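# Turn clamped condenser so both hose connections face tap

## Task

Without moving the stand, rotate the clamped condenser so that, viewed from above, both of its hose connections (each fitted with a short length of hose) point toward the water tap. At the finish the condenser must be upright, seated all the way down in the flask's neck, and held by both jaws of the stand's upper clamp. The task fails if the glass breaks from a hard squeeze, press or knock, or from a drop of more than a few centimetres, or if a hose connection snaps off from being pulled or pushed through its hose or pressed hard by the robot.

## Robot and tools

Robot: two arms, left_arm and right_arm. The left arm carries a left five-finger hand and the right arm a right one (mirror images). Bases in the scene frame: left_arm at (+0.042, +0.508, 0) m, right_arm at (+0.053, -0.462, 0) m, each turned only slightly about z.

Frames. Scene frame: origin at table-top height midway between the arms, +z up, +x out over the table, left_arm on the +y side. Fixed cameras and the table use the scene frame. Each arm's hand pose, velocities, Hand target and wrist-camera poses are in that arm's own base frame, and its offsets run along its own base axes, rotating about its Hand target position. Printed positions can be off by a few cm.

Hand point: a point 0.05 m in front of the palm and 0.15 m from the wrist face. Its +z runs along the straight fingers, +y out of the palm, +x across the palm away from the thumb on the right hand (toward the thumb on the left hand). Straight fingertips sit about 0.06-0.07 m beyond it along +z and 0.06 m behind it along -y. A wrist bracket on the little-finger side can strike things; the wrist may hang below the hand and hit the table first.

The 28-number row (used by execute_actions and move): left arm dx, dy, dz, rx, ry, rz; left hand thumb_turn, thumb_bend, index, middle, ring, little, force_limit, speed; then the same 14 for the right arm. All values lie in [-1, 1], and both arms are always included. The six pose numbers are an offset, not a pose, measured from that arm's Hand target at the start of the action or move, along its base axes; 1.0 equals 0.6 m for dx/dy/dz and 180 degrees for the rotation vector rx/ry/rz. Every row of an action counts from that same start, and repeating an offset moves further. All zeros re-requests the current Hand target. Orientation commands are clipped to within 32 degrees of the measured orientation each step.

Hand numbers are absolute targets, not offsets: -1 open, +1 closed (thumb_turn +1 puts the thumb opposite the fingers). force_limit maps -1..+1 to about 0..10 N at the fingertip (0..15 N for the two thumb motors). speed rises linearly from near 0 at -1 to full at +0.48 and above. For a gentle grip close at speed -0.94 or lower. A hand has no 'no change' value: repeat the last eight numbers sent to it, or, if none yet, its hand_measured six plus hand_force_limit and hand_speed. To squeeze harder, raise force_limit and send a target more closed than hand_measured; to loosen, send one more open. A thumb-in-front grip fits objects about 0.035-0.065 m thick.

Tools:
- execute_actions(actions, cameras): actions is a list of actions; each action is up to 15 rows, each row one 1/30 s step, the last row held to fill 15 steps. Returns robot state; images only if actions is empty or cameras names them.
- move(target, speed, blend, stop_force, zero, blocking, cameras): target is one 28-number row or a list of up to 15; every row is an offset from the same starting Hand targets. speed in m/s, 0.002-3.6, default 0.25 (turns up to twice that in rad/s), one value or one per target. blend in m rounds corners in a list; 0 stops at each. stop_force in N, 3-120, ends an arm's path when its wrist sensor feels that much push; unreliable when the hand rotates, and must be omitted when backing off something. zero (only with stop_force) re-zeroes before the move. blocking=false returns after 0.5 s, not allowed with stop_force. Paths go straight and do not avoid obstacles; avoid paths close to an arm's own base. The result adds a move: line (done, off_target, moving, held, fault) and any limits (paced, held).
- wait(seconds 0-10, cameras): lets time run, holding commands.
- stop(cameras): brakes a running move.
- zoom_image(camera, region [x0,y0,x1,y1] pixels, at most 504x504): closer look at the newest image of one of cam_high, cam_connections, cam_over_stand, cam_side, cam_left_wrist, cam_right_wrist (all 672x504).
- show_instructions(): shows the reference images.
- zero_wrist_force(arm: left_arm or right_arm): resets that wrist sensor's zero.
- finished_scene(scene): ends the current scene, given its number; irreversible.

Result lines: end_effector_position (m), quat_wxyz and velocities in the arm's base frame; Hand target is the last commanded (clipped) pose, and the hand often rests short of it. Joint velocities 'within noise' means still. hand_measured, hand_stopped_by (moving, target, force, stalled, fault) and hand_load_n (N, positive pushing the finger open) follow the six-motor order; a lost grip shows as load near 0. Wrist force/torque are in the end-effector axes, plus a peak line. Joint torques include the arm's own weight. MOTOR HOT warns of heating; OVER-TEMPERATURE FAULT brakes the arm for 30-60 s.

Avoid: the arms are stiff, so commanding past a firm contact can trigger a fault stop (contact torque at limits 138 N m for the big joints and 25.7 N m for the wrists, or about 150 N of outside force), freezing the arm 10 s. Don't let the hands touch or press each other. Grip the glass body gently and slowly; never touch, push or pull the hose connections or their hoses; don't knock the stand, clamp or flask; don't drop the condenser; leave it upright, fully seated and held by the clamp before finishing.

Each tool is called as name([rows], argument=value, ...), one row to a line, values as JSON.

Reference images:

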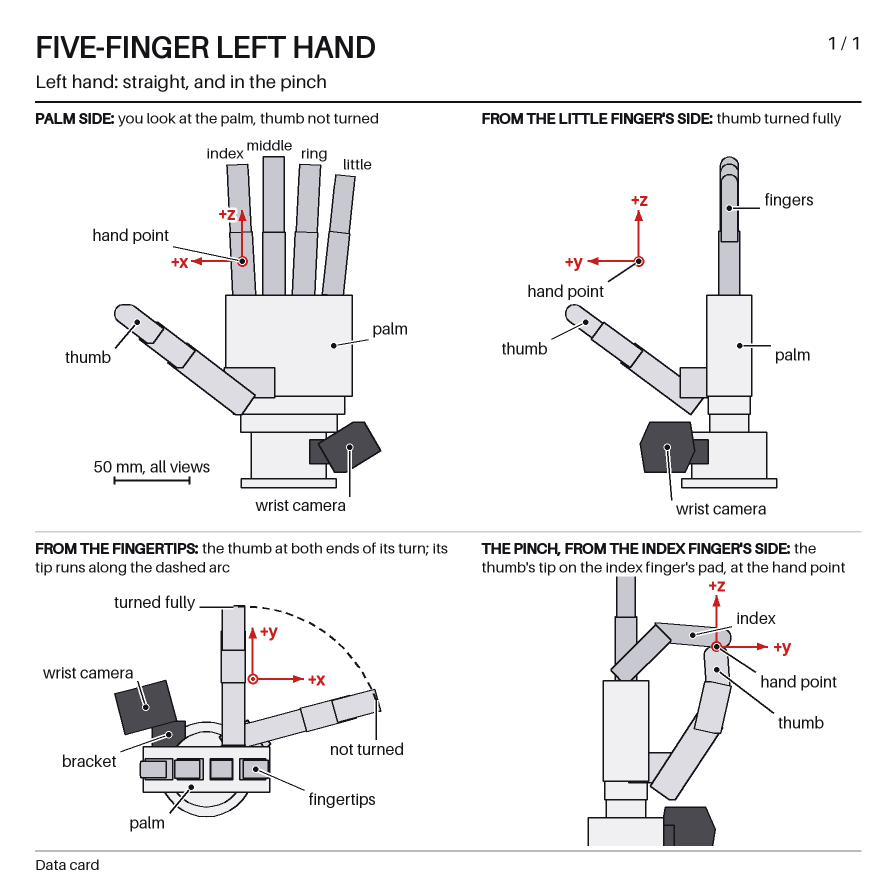

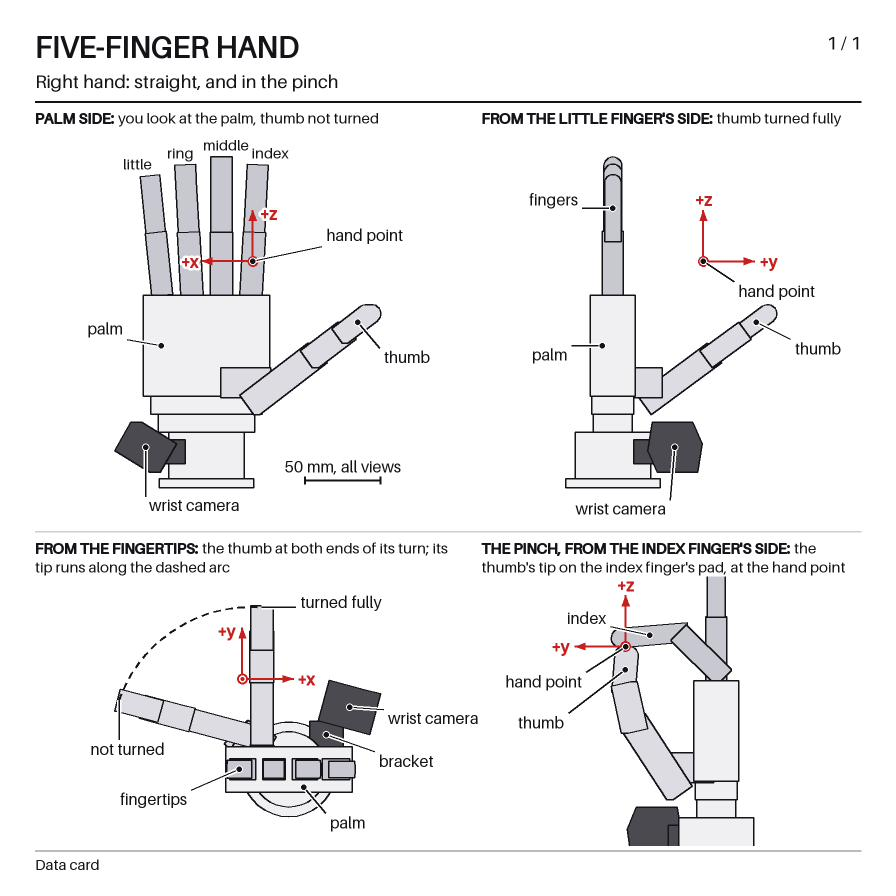

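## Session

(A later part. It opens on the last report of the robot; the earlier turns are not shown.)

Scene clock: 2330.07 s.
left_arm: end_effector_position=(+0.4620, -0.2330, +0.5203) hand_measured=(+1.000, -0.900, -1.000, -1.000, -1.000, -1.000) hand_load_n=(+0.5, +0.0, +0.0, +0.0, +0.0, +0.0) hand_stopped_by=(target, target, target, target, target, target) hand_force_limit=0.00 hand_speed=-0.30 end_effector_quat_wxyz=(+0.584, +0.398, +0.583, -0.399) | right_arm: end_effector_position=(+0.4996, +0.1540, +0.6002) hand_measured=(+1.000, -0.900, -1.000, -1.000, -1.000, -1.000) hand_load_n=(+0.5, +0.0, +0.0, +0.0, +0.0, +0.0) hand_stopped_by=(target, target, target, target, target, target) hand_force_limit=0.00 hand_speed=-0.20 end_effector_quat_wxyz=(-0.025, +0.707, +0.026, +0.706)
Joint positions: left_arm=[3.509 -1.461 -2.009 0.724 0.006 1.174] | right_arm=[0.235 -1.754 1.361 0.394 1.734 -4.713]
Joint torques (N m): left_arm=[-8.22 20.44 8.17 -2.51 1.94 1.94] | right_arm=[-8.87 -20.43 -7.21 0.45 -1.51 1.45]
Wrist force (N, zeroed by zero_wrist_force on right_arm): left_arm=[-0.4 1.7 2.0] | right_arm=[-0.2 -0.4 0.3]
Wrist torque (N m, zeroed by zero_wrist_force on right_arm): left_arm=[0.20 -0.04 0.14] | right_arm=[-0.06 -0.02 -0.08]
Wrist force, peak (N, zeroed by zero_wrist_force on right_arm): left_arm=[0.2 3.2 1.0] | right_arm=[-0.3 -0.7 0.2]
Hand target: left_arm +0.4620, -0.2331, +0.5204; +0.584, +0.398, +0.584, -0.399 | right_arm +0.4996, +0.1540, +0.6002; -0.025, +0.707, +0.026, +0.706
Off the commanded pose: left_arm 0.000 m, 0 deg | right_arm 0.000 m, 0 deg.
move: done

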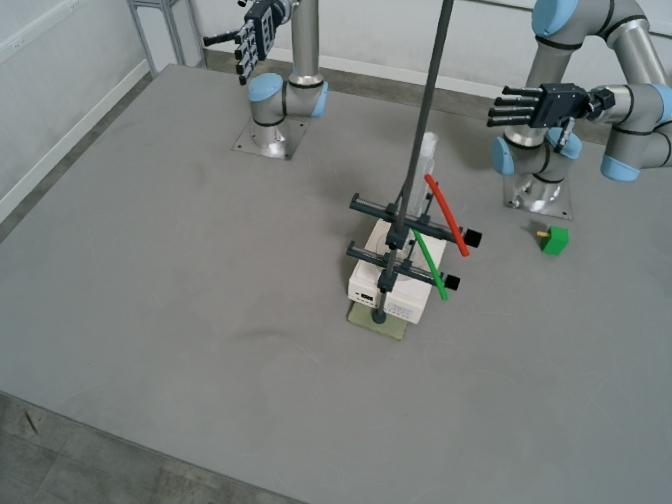

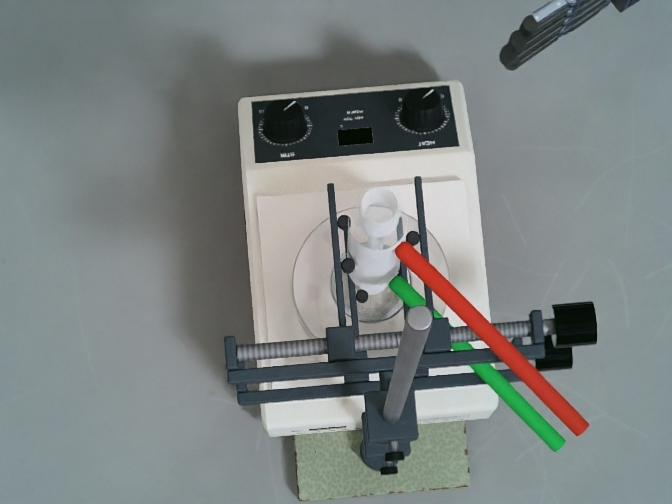

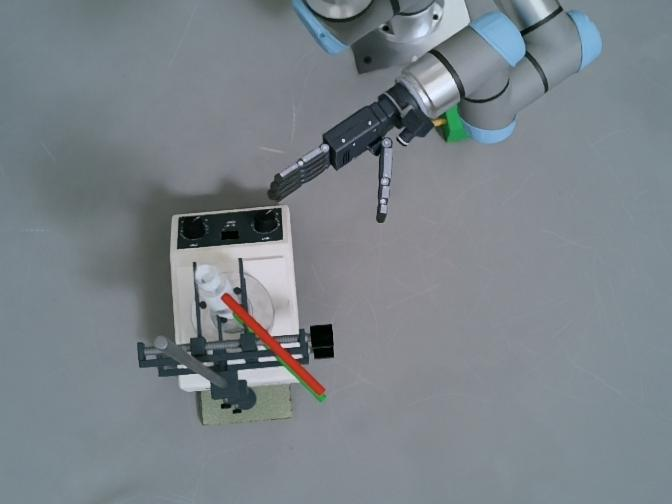

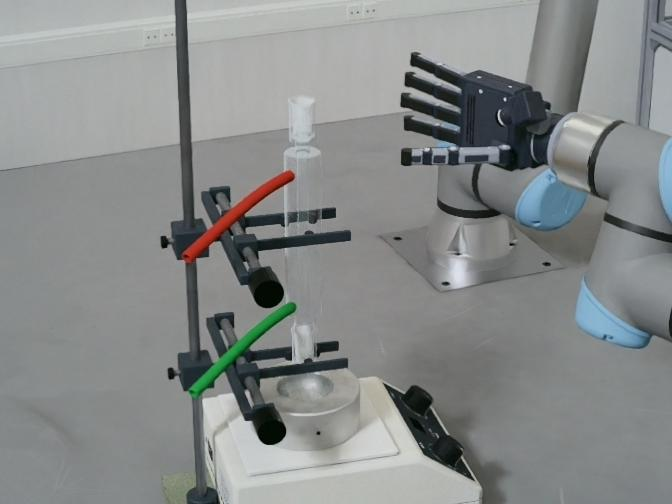

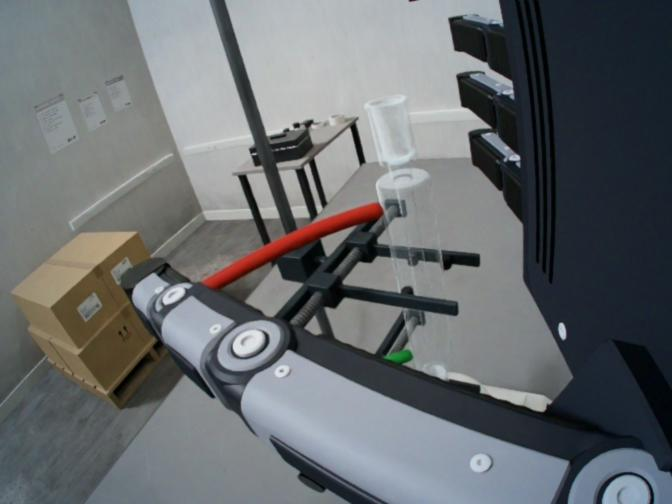

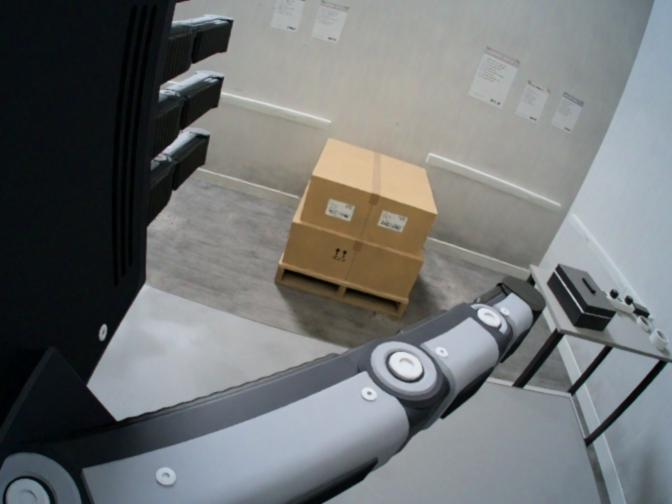

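move([
  [0.0812,-0.0175,-0.0333,0,0,0.0944,1,-0.9,-1,-1,-1,-1,0,-0.3,0,0,0,0,0,0,1,-0.9,-1,-1,-1,-1,0,-0.2],
  [0.0022,-0.1502,-0.0333,0,0,0.0167,1,-0.9,-1,-1,-1,-1,0,-0.3,0,0,0,0,0,0,1,-0.9,-1,-1,-1,-1,0,-0.2],
  [0.0022,-0.1502,-0.1955,0,0,0.0167,1,-0.9,-1,-1,-1,-1,0,-0.3,0,0,0,0,0,0,1,-0.9,-1,-1,-1,-1,0,-0.2],
], speed=[0.1,0.15,0.1], cameras=["cam_connections","cam_over_stand","cam_side","cam_left_wrist"])

zoom_image(camera="cam_connections", region=[280, 60, 530, 310])

zoom_image(camera="cam_side", region=[230, 100, 430, 300])

Scene clock: 2380.17 s.
left_arm: end_effector_position=(+0.4634, -0.3233, +0.4031) hand_measured=(+1.000, -0.900, -1.000, -1.000, -1.000, -1.000) hand_load_n=(+0.0, +0.0, +0.0, +0.0, +0.0, +0.0) hand_stopped_by=(target, target, target, target, target, target) hand_force_limit=0.00 hand_speed=-0.30 end_effector_quat_wxyz=(+0.594, +0.383, +0.594, -0.383) | right_arm: end_effector_position=(+0.4996, +0.1540, +0.6002) hand_measured=(+1.000, -0.900, -1.000, -1.000, -1.000, -1.000) hand_load_n=(+0.0, +0.0, +0.0, +0.0, +0.0, +0.0) hand_stopped_by=(target, target, target, target, target, target) hand_force_limit=0.00 hand_speed=-0.20 end_effector_quat_wxyz=(-0.025, +0.707, +0.026, +0.706)
Joint positions: left_arm=[3.185 -1.571 -2.272 0.702 0.383 1.571] | right_arm=[0.235 -1.754 1.361 0.394 1.734 -4.713]
Joint torques (N m): left_arm=[7.92 8.45 5.19 2.44 -2.42 -1.99] | right_arm=[-8.9 -19.86 -7.86 0.46 -1.16 1.27]
Wrist force (N, zeroed by zero_wrist_force on right_arm): left_arm=[-0.3 1.8 1.9] | right_arm=[-0.1 -0.4 0.1]
Wrist torque (N m, zeroed by zero_wrist_force on right_arm): left_arm=[0.20 -0.07 0.26] | right_arm=[-0.04 -0.03 -0.06]
Wrist force, peak (N, zeroed by zero_wrist_force on right_arm): left_arm=[-0.1 2.4 1.9] | right_arm=[-0.4 -0.7 0.0]
Hand target: left_arm +0.4634, -0.3232, +0.4031; +0.594, +0.383, +0.594, -0.383 | right_arm +0.4996, +0.1540, +0.6002; -0.025, +0.707, +0.026, +0.706
Off the commanded pose: left_arm 0.000 m, 0 deg | right_arm 0.000 m, 0 deg.
move: done
Images, in order (width x height): cam_connections 672x504, cam_over_stand 672x504, cam_side 672x504, cam_left_wrist 672x504.

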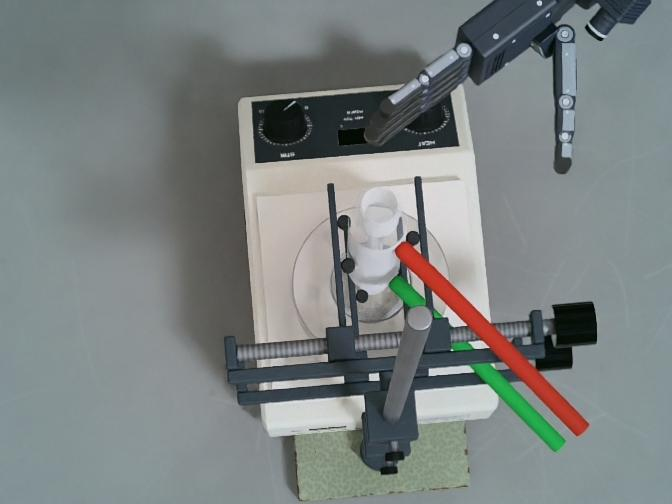

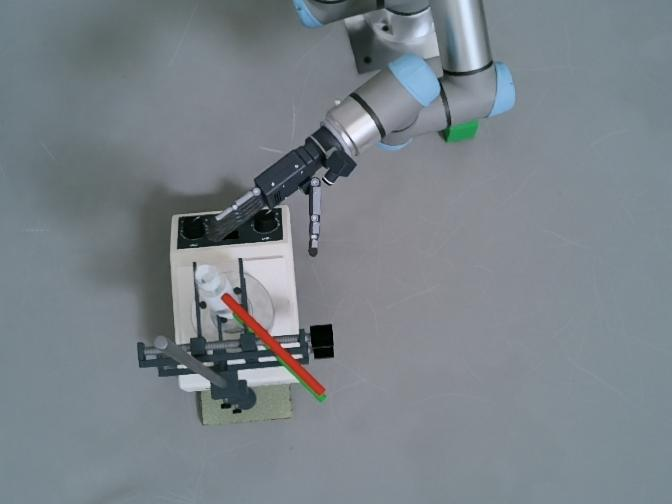

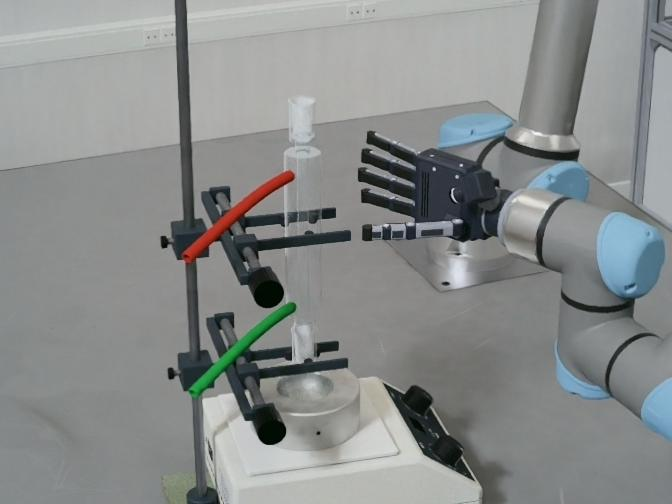

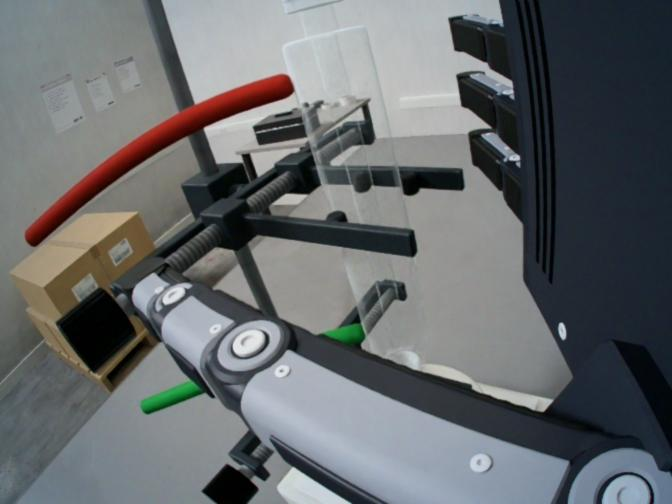

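Scaled by 2.016 from the camera's 672x504 image, which has a finer 960x720 frame.

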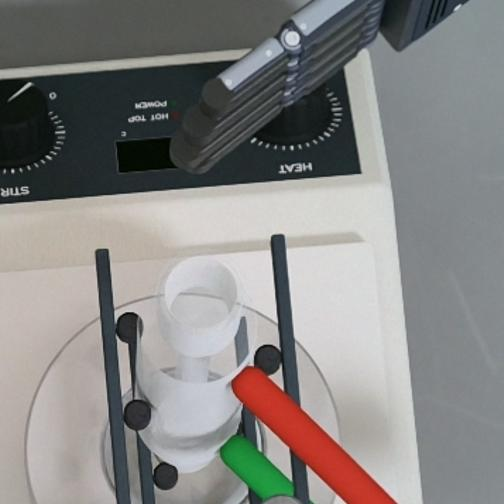

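Scaled by 2.520 from the camera's 672x504 image, which has a finer 960x720 frame.

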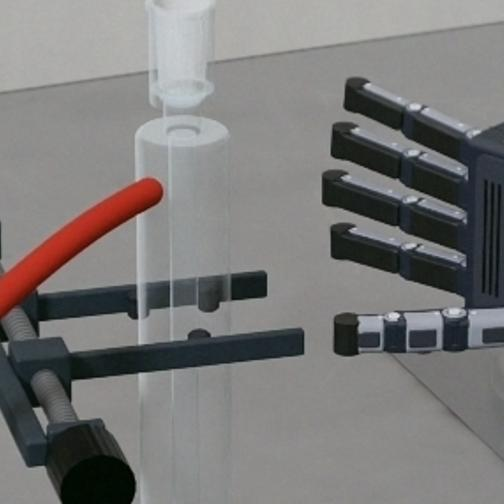

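move(target=[0.0251,-0.0801,0,0,0,0,1,-0.9,-1,-1,-1,-1,0,-0.3,0,0,0,0,0,0,1,-0.9,-1,-1,-1,-1,0,-0.2], speed=0.08, stop_force=6, cameras=["cam_connections","cam_side","cam_left_wrist"])

zoom_image(camera="cam_connections", region=[300, 60, 560, 320])

zoom_image(camera="cam_side", region=[230, 100, 430, 300])

Scene clock: 2434.17 s.
left_arm: end_effector_position=(+0.4784, -0.3713, +0.4031) hand_measured=(+1.000, -0.900, -1.000, -1.000, -1.000, -1.000) hand_load_n=(+0.0, +0.0, +0.0, +0.0, +0.0, +0.0) hand_stopped_by=(target, target, target, target, target, target) hand_force_limit=0.00 hand_speed=-0.30 end_effector_quat_wxyz=(+0.594, +0.383, +0.594, -0.383) | right_arm: end_effector_position=(+0.4996, +0.1540, +0.6002) hand_measured=(+1.000, -0.900, -1.000, -1.000, -1.000, -1.000) hand_load_n=(+0.5, +0.0, +0.0, +0.0, +0.0, +0.0) hand_stopped_by=(target, target, target, target, target, target) hand_force_limit=0.00 hand_speed=-0.20 end_effector_quat_wxyz=(-0.025, +0.707, +0.026, +0.706)
Joint positions: left_arm=[3.035 -1.655 -2.184 0.697 0.533 1.57] | right_arm=[0.235 -1.754 1.361 0.394 1.734 -4.713]
Joint torques (N m): left_arm=[-8.53 11.42 27.22 -1.05 1.38 -2.11] | right_arm=[-8.47 -19.14 -7.03 0.28 -1.31 1.36]
Wrist force (N, zeroed by zero_wrist_force on right_arm): left_arm=[-0.2 1.8 1.9] | right_arm=[-0.2 -0.3 0.0]
Wrist torque (N m, zeroed by zero_wrist_force on right_arm): left_arm=[0.20 -0.08 0.26] | right_arm=[-0.02 -0.01 -0.07]
Wrist force, peak (N, zeroed by zero_wrist_force on right_arm): left_arm=[-0.4 1.9 2.1] | right_arm=[-0.6 -0.3 0.2]
Hand target: left_arm +0.4784, -0.3713, +0.4031; +0.594, +0.383, +0.594, -0.383 | right_arm +0.4996, +0.1540, +0.6002; -0.025, +0.707, +0.026, +0.706
Off the commanded pose: left_arm 0.000 m, 0 deg | right_arm 0.000 m, 0 deg.
move: done
Images, in order (width x height): cam_connections 672x504, cam_side 672x504, cam_left_wrist 672x504.

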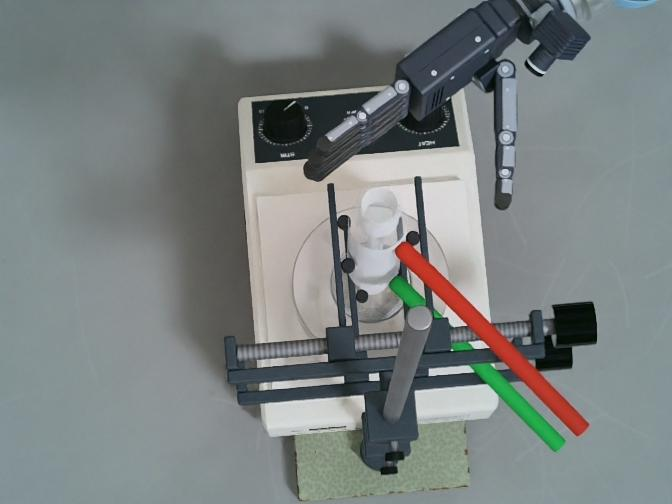

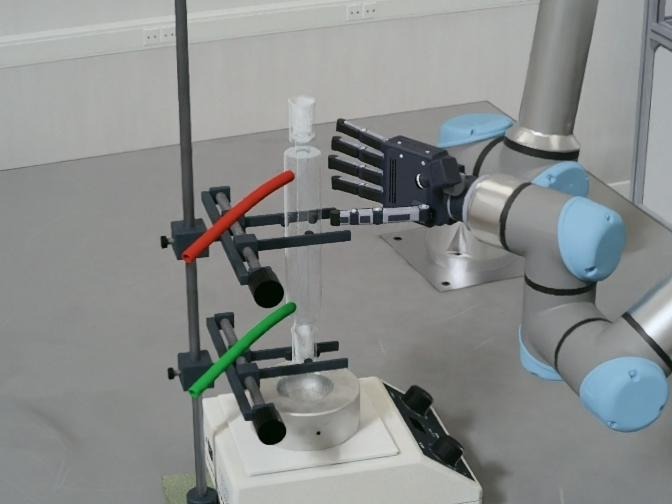

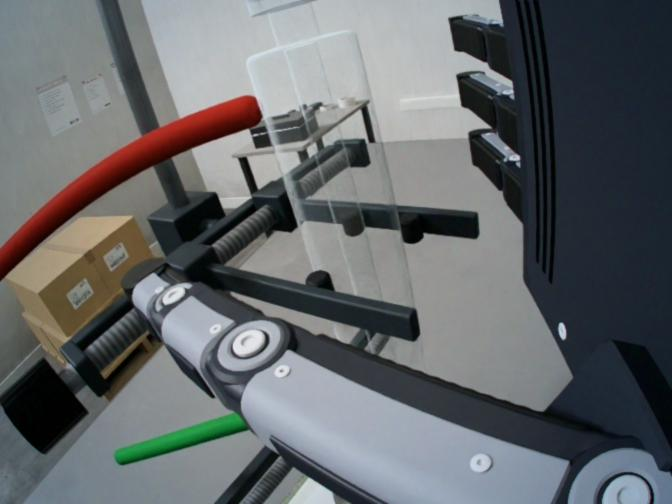

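Scaled by 1.938 from the camera's 672x504 image, which has a finer 960x720 frame.

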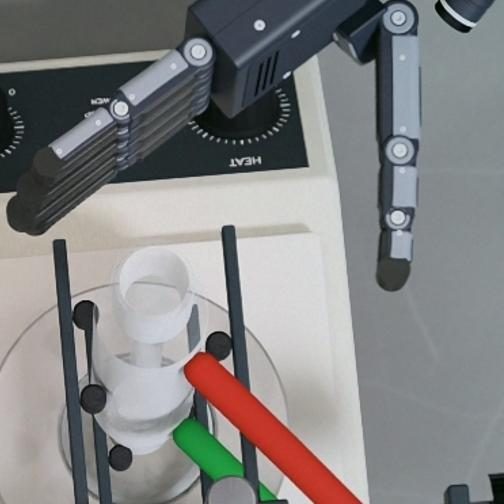

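Scaled by 2.520 from the camera's 672x504 image, which has a finer 960x720 frame.

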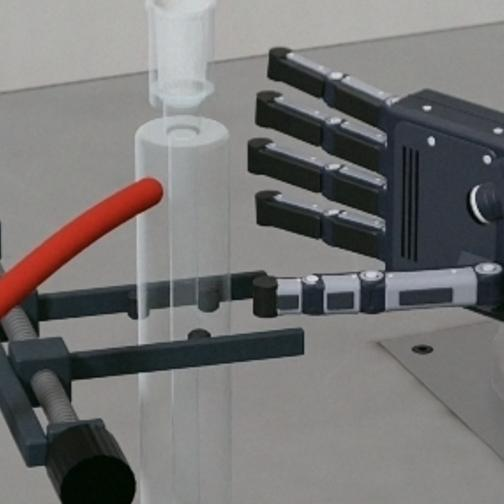

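move([
  [0.0326,-0.054,0,0,0,0,1,-0.9,-1,-1,-1,-1,0,-0.3,0,0,0,0,0,0,1,-0.9,-1,-1,-1,-1,0,-0.2],
  [0.0326,-0.054,0,0,0,0,1,-0.6,-0.5,-0.5,-0.5,-1,0,-0.5,0,0,0,0,0,0,1,-0.9,-1,-1,-1,-1,0,-0.2],
], speed=0.06, cameras=["cam_connections","cam_side","cam_left_wrist"])

zoom_image(camera="cam_connections", region=[280, 100, 480, 300])

zoom_image(camera="cam_side", region=[230, 100, 430, 300])

Scene clock: 2464.60 s.
left_arm: end_effector_position=(+0.4980, -0.4037, +0.4031) hand_measured=(+1.000, -0.600, -0.500, -0.500, -0.500, -1.000) hand_load_n=(+0.5, +0.0, +0.0, +0.0, -0.5, +0.0) hand_stopped_by=(target, target, target, target, target, target) hand_force_limit=0.00 hand_speed=-0.50 end_effector_quat_wxyz=(+0.594, +0.383, +0.594, -0.383) | right_arm: end_effector_position=(+0.4996, +0.1540, +0.6002) hand_measured=(+1.000, -0.900, -1.000, -1.000, -1.000, -1.000) hand_load_n=(+0.0, +0.0, +0.0, +0.0, +0.0, +0.0) hand_stopped_by=(target, target, target, target, target, target) hand_force_limit=0.00 hand_speed=-0.20 end_effector_quat_wxyz=(-0.025, +0.707, +0.026, +0.706)
Joint positions: left_arm=[2.953 -1.73 -2.095 0.684 0.615 1.57] | right_arm=[0.235 -1.754 1.361 0.394 1.734 -4.713]
Joint torques (N m): left_arm=[-7.37 16.18 26.58 -0.48 1.01 1.24] | right_arm=[-8.88 -19.34 -8.3 0.28 -1.1 1.16]
Wrist force (N, zeroed by zero_wrist_force on right_arm): left_arm=[-0.2 1.8 2.0] | right_arm=[-0.5 0.0 0.2]
Wrist torque (N m, zeroed by zero_wrist_force on right_arm): left_arm=[0.20 -0.08 0.26] | right_arm=[0.01 0.02 -0.08]
Wrist force, peak (N, zeroed by zero_wrist_force on right_arm): left_arm=[-0.3 1.8 2.4] | right_arm=[-0.3 -0.4 0.5]
Hand target: left_arm +0.4980, -0.4037, +0.4031; +0.594, +0.383, +0.594, -0.383 | right_arm +0.4996, +0.1540, +0.6002; -0.025, +0.707, +0.026, +0.706
Off the commanded pose: left_arm 0.000 m, 0 deg | right_arm 0.000 m, 0 deg.
move: done
Images, in order (width x height): cam_connections 672x504, cam_side 672x504, cam_left_wrist 672x504.

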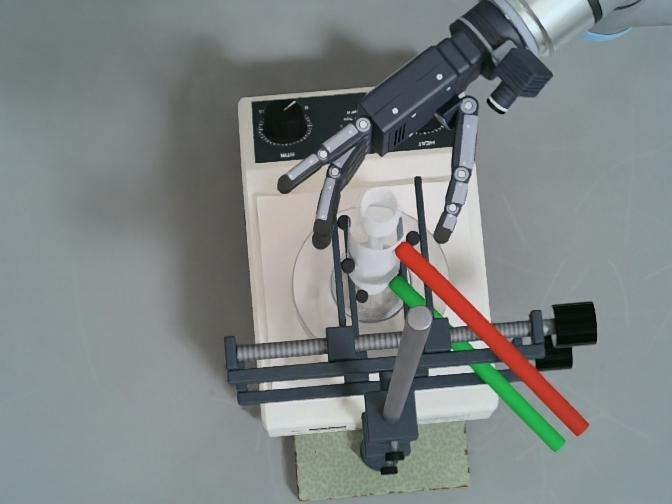

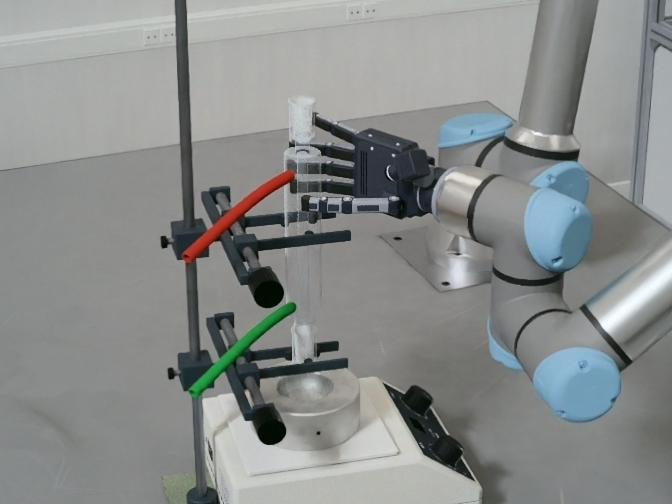

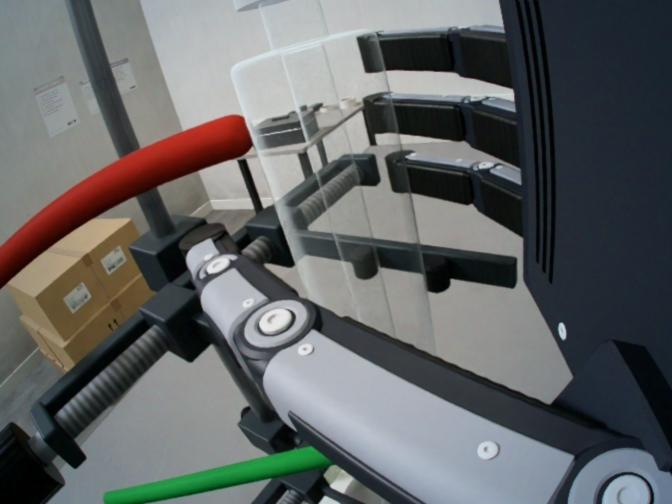

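Scaled by 2.520 from the camera's 672x504 image, which has a finer 960x720 frame.

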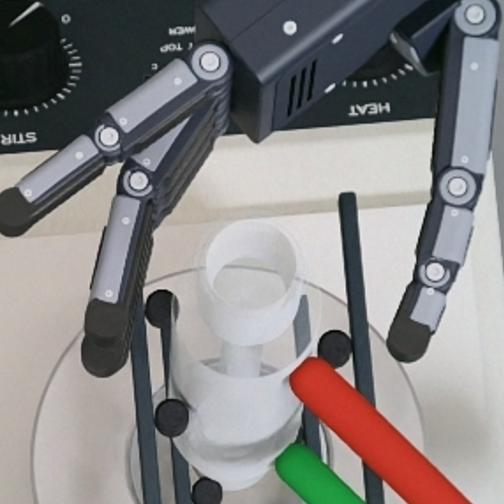

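Scaled by 2.520 from the camera's 672x504 image, which has a finer 960x720 frame.

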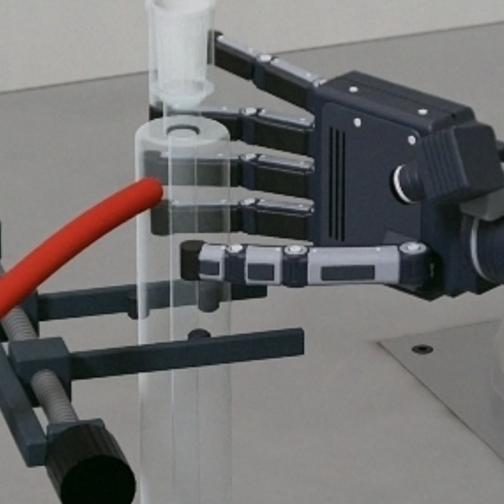

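move([
  [0,0,-0.0158,0,0,0,1,-0.6,-0.5,-0.5,-0.5,-1,0,-0.5,0,0,0,0,0,0,1,-0.9,-1,-1,-1,-1,0,-0.2],
  [0,0,-0.0158,0,0,0,1,-0.3,-0.5,-0.5,-0.5,-1,-0.7,-0.88,0,0,0,0,0,0,1,-0.9,-1,-1,-1,-1,0,-0.2],
  [0,0,-0.0158,0,0,0,1,-0.3,0.1,0.1,0.1,-1,-0.5,-0.92,0,0,0,0,0,0,1,-0.9,-1,-1,-1,-1,0,-0.2],
], speed=0.06, cameras=["cam_connections","cam_side","cam_left_wrist"])

zoom_image(camera="cam_connections", region=[280, 100, 480, 300])

zoom_image(camera="cam_side", region=[230, 100, 430, 300])

Scene clock: 2490.83 s.
left_arm: end_effector_position=(+0.4980, -0.4037, +0.3936) hand_measured=(+1.000, -0.300, -0.300, -0.284, -0.284, -1.000) hand_load_n=(+0.0, +0.0, +0.5, +4.5, +3.0, +0.0) hand_stopped_by=(target, target, force, force, force, target) hand_force_limit=-0.50 hand_speed=-0.92 end_effector_quat_wxyz=(+0.594, +0.383, +0.594, -0.383) | right_arm: end_effector_position=(+0.4996, +0.1540, +0.6002) hand_measured=(+1.000, -0.900, -1.000, -1.000, -1.000, -1.000) hand_load_n=(+0.0, +0.0, +0.0, +0.0, +0.0, +0.0) hand_stopped_by=(target, target, target, target, target, target) hand_force_limit=0.00 hand_speed=-0.20 end_effector_quat_wxyz=(-0.025, +0.707, +0.026, +0.706)
Joint positions: left_arm=[2.953 -1.747 -2.106 0.712 0.615 1.57] | right_arm=[0.235 -1.754 1.361 0.394 1.734 -4.713]
Joint torques (N m): left_arm=[4.8 15.03 5.77 2.02 -0.29 -1.93] | right_arm=[-8.18 -18.49 -8.15 0.29 -1.11 1.36]
Wrist force (N, zeroed by zero_wrist_force on right_arm): left_arm=[-1.7 -1.6 7.2] | right_arm=[-0.3 -0.3 0.2]
Wrist torque (N m, zeroed by zero_wrist_force on right_arm): left_arm=[0.13 0.00 0.32] | right_arm=[-0.03 0.01 -0.08]
Wrist force, peak (N, zeroed by zero_wrist_force on right_arm): left_arm=[-1.8 -2.0 7.6] | right_arm=[-0.6 -0.7 0.3]
Hand target: left_arm +0.4980, -0.4037, +0.3936; +0.594, +0.383, +0.594, -0.383 | right_arm +0.4996, +0.1540, +0.6002; -0.025, +0.707, +0.026, +0.706
Off the commanded pose: left_arm 0.000 m, 0 deg | right_arm 0.000 m, 0 deg.
move: done
Images, in order (width x height): cam_connections 672x504, cam_side 672x504, cam_left_wrist 672x504.

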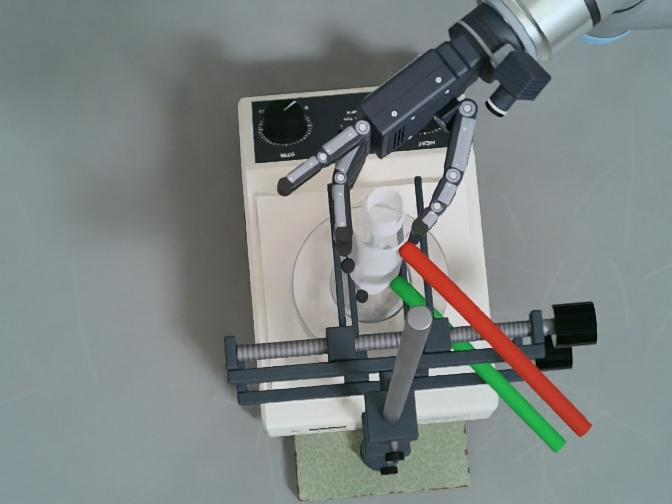

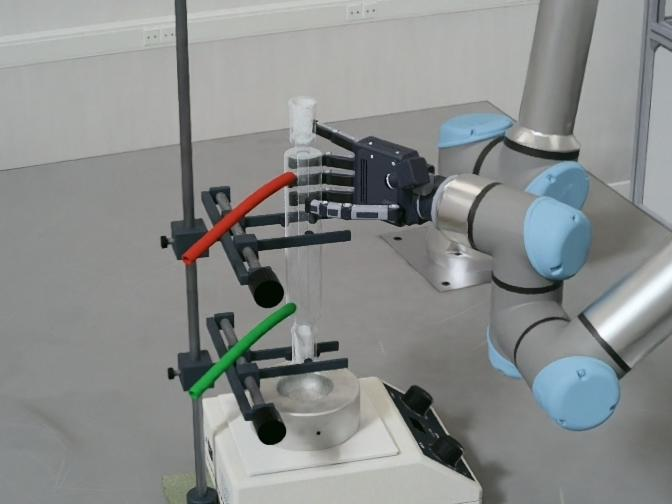

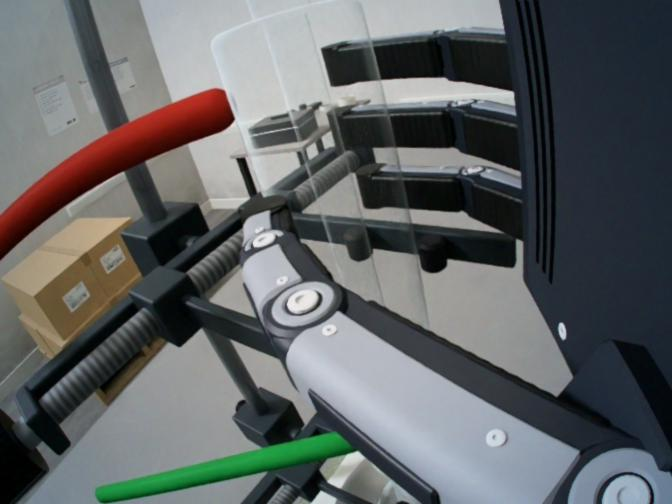

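Scaled by 2.520 from the camera's 672x504 image, which has a finer 960x720 frame.

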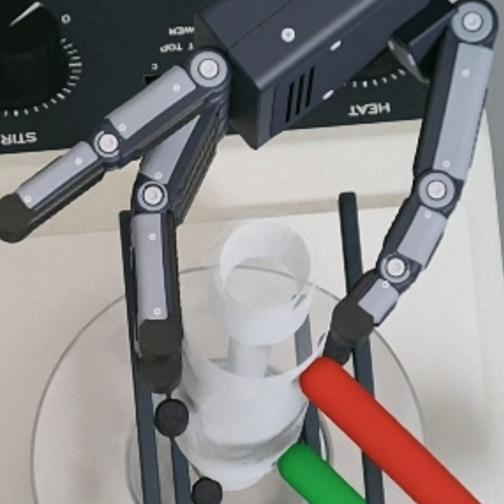

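Scaled by 2.520 from the camera's 672x504 image, which has a finer 960x720 frame.

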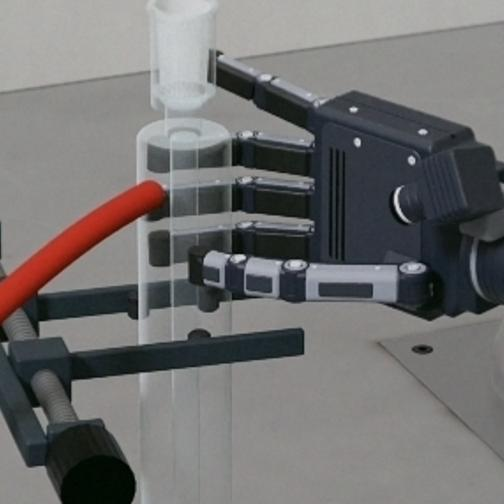

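move(target=[0,0,0,0,0,0,1,0.1,0.1,0.1,0.1,-1,-0.4,-0.92,0,0,0,0,0,0,1,-0.9,-1,-1,-1,-1,0,-0.2], speed=0.06, cameras=["cam_connections"])

zoom_image(camera="cam_connections", region=[280, 100, 480, 300])

Scene clock: 2505.13 s.
left_arm: end_effector_position=(+0.4980, -0.4037, +0.3936) hand_measured=(+1.000, -0.250, -0.300, -0.284, -0.284, -1.000) hand_load_n=(+0.5, +5.0, +1.0, +5.0, +3.5, -0.5) hand_stopped_by=(target, force, force, force, force, target) hand_force_limit=-0.40 hand_speed=-0.92 end_effector_quat_wxyz=(+0.594, +0.383, +0.594, -0.383) | right_arm: end_effector_position=(+0.4996, +0.1540, +0.6002) hand_measured=(+1.000, -0.900, -1.000, -1.000, -1.000, -1.000) hand_load_n=(+0.5, +0.0, +0.0, -0.5, +0.0, +0.0) hand_stopped_by=(target, target, target, target, target, target) hand_force_limit=0.00 hand_speed=-0.20 end_effector_quat_wxyz=(-0.025, +0.707, +0.026, +0.706)
Joint positions: left_arm=[2.953 -1.747 -2.106 0.712 0.615 1.57] | right_arm=[0.235 -1.754 1.361 0.394 1.734 -4.713]
Joint torques (N m): left_arm=[10.26 15.31 7.64 0.45 1.79 -2.09] | right_arm=[-8.42 -20.09 -9.46 0.4 -1.14 1.09]
Wrist force (N, zeroed by zero_wrist_force on right_arm): left_arm=[-1.7 -0.5 7.0] | right_arm=[0.0 -0.3 0.1]
Wrist torque (N m, zeroed by zero_wrist_force on right_arm): left_arm=[0.16 -0.01 0.33] | right_arm=[-0.03 -0.04 -0.07]
Wrist force, peak (N, zeroed by zero_wrist_force on right_arm): left_arm=[-1.8 -1.8 7.5] | right_arm=[-0.3 -0.6 0.6]
Hand target: left_arm +0.4980, -0.4037, +0.3936; +0.594, +0.383, +0.594, -0.383 | right_arm +0.4996, +0.1540, +0.6002; -0.025, +0.707, +0.026, +0.706
Off the commanded pose: left_arm 0.000 m, 0 deg | right_arm 0.000 m, 0 deg.
move: done
Images, in order (width x height): cam_connections 672x504.

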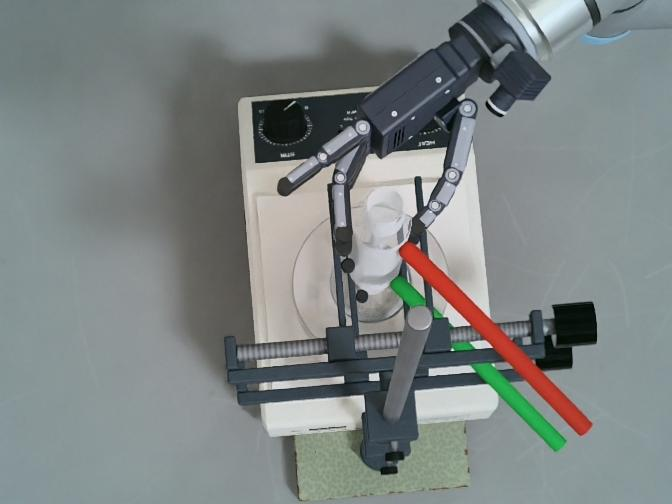

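Scaled by 2.520 from the camera's 672x504 image, which has a finer 960x720 frame.

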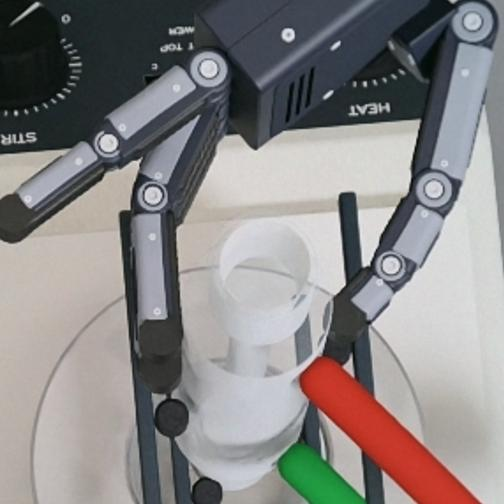

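move([
  [-0.0021,-0.0042,0,0,0,0,1,0.15,0.15,0.15,0.15,-1,0.1,-0.93,0,0,0,0,0,0,1,-0.9,-1,-1,-1,-1,0,-0.2],
  [-0.007,-0.0065,0,0,0,0.0833,1,0.15,0.15,0.15,0.15,-1,0.1,-0.93,0,0,0,0,0,0,1,-0.9,-1,-1,-1,-1,0,-0.2],
], speed=0.05, cameras=["cam_connections"])

zoom_image(camera="cam_connections", region=[280, 100, 480, 300])

Scene clock: 2542.67 s.
left_arm: end_effector_position=(+0.4938, -0.4076, +0.3936) hand_measured=(+1.000, -0.248, -0.282, -0.280, -0.280, -1.000) hand_load_n=(+1.0, +8.5, +3.0, +1.0, +3.0, +0.0) hand_stopped_by=(target, force, force, force, force, target) hand_force_limit=0.10 hand_speed=-0.93 end_effector_quat_wxyz=(+0.639, +0.302, +0.639, -0.302) | right_arm: end_effector_position=(+0.4996, +0.1540, +0.6002) hand_measured=(+1.000, -0.900, -1.000, -1.000, -1.000, -1.000) hand_load_n=(+0.5, +0.0, +0.0, +0.5, +0.0, +0.0) hand_stopped_by=(target, target, target, target, target, target) hand_force_limit=0.00 hand_speed=-0.20 end_effector_quat_wxyz=(-0.025, +0.707, +0.026, +0.706)
Joint positions: left_arm=[2.778 -1.722 -2.137 0.718 1.051 1.57] | right_arm=[0.235 -1.754 1.361 0.394 1.734 -4.713]
Joint torques (N m): left_arm=[-8.23 14.66 27.24 -0.9 1.39 2.08] | right_arm=[-8.18 -18.74 -9.16 0.26 -0.78 1.03]
Wrist force (N, zeroed by zero_wrist_force on right_arm): left_arm=[-0.6 0.2 1.5] | right_arm=[-0.4 -0.5 0.3]
Wrist torque (N m, zeroed by zero_wrist_force on right_arm): left_arm=[0.27 -0.08 0.28] | right_arm=[-0.08 0.01 -0.09]
Wrist force, peak (N, zeroed by zero_wrist_force on right_arm): left_arm=[-2.4 -2.2 9.6] | right_arm=[0.2 -0.5 0.5]
Hand target: left_arm +0.4938, -0.4076, +0.3936; +0.639, +0.302, +0.639, -0.302 | right_arm +0.4996, +0.1540, +0.6002; -0.025, +0.707, +0.026, +0.706
Off the commanded pose: left_arm 0.000 m, 0 deg | right_arm 0.000 m, 0 deg.
move: done
Images, in order (width x height): cam_connections 672x504.

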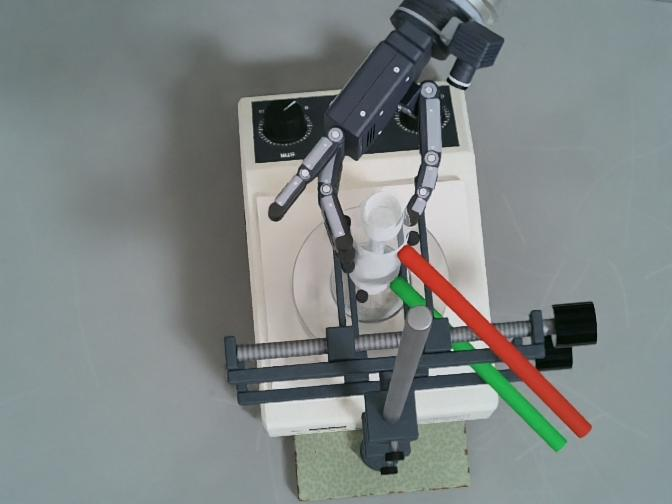

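Scaled by 2.520 from the camera's 672x504 image, which has a finer 960x720 frame.

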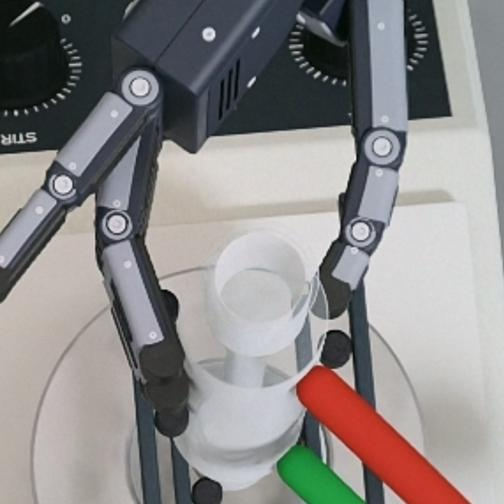

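execute_actions(actions=[], cameras=["cam_left_wrist","cam_connections","cam_side"])

zoom_image(camera="cam_left_wrist", region=[200, 100, 560, 400])

zoom_image(camera="cam_side", region=[260, 180, 360, 280])

Scene clock: 2558.53 s.
left_arm: end_effector_position=(+0.4938, -0.4076, +0.3936) hand_measured=(+1.000, -0.248, -0.282, -0.280, -0.280, -1.000) hand_load_n=(+1.0, +9.0, +2.5, +1.0, +3.0, +0.0) hand_stopped_by=(target, force, force, force, force, target) hand_force_limit=0.10 hand_speed=-0.93 end_effector_quat_wxyz=(+0.639, +0.302, +0.639, -0.302) | right_arm: end_effector_position=(+0.4996, +0.1540, +0.6002) hand_measured=(+1.000, -0.900, -1.000, -1.000, -1.000, -1.000) hand_load_n=(+0.5, +0.0, +0.0, +0.0, +0.0, +0.0) hand_stopped_by=(target, target, target, target, target, target) hand_force_limit=0.00 hand_speed=-0.20 end_effector_quat_wxyz=(-0.025, +0.707, +0.026, +0.706)
Joint positions: left_arm=[2.778 -1.722 -2.137 0.718 1.051 1.57] | right_arm=[0.235 -1.754 1.361 0.394 1.734 -4.713]
Joint velocities: within noise
Joint torques (N m): left_arm=[-6.18 15.3 26.73 -0.7 1.81 2.08] | right_arm=[-8.57 -19.49 -9.02 0.19 -0.98 1.04]
Wrist force (N, zeroed by zero_wrist_force on right_arm): left_arm=[-0.8 0.4 1.6] | right_arm=[-0.2 -0.2 0.0]
Wrist torque (N m, zeroed by zero_wrist_force on right_arm): left_arm=[0.30 -0.07 0.27] | right_arm=[-0.01 -0.01 -0.07]
Wrist force, peak (N, zeroed by zero_wrist_force on right_arm): left_arm=[-0.8 0.4 1.6] | right_arm=[-0.6 -0.4 0.0]
Hand target: left_arm +0.4938, -0.4076, +0.3936; +0.639, +0.302, +0.639, -0.302 | right_arm +0.4996, +0.1540, +0.6002; -0.025, +0.707, +0.026, +0.706
Off the commanded pose: left_arm 0.000 m, 0 deg | right_arm 0.000 m, 0 deg.
Images, in order (width x height): cam_connections 672x504, cam_side 672x504, cam_left_wrist 672x504.

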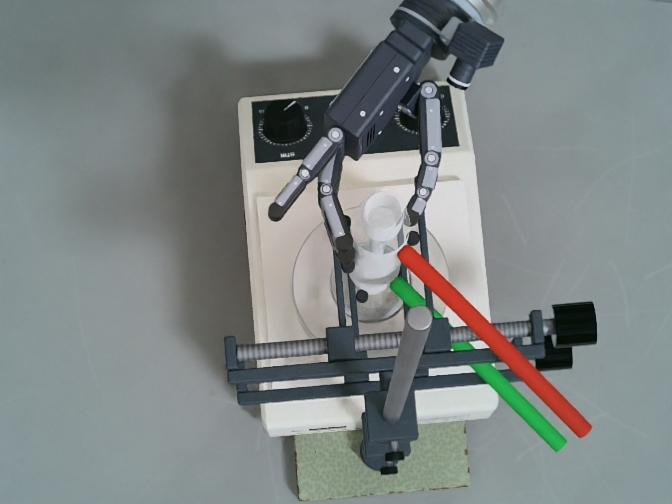

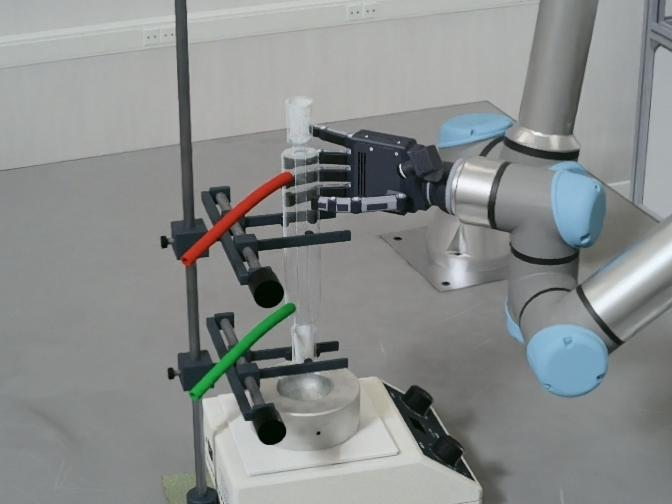

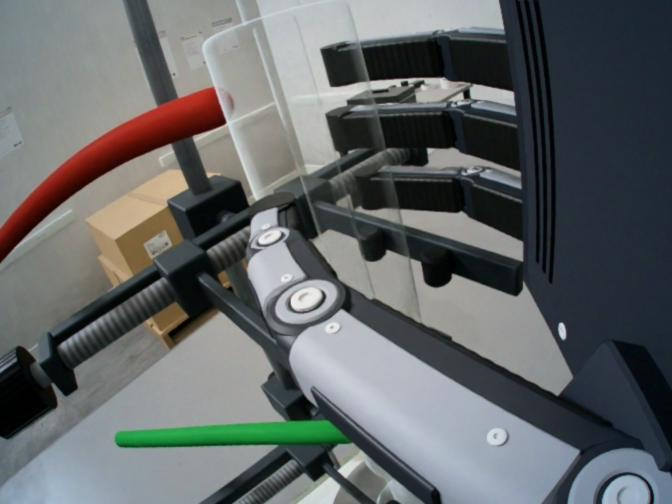

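Scaled by 1.400 from the camera's 672x504 image, which has a finer 960x720 frame.

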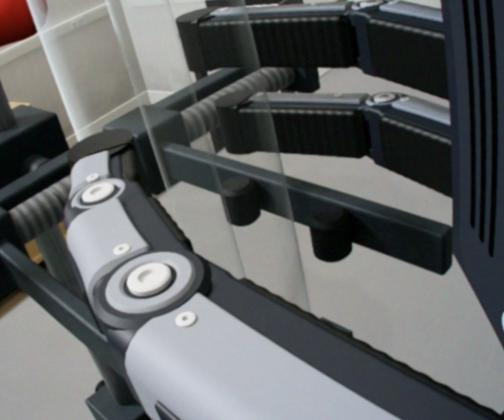

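Scaled by 5.040 from the camera's 672x504 image, which has a finer 960x720 frame.

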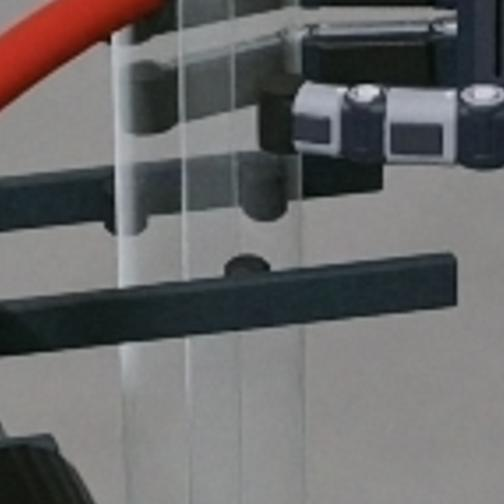

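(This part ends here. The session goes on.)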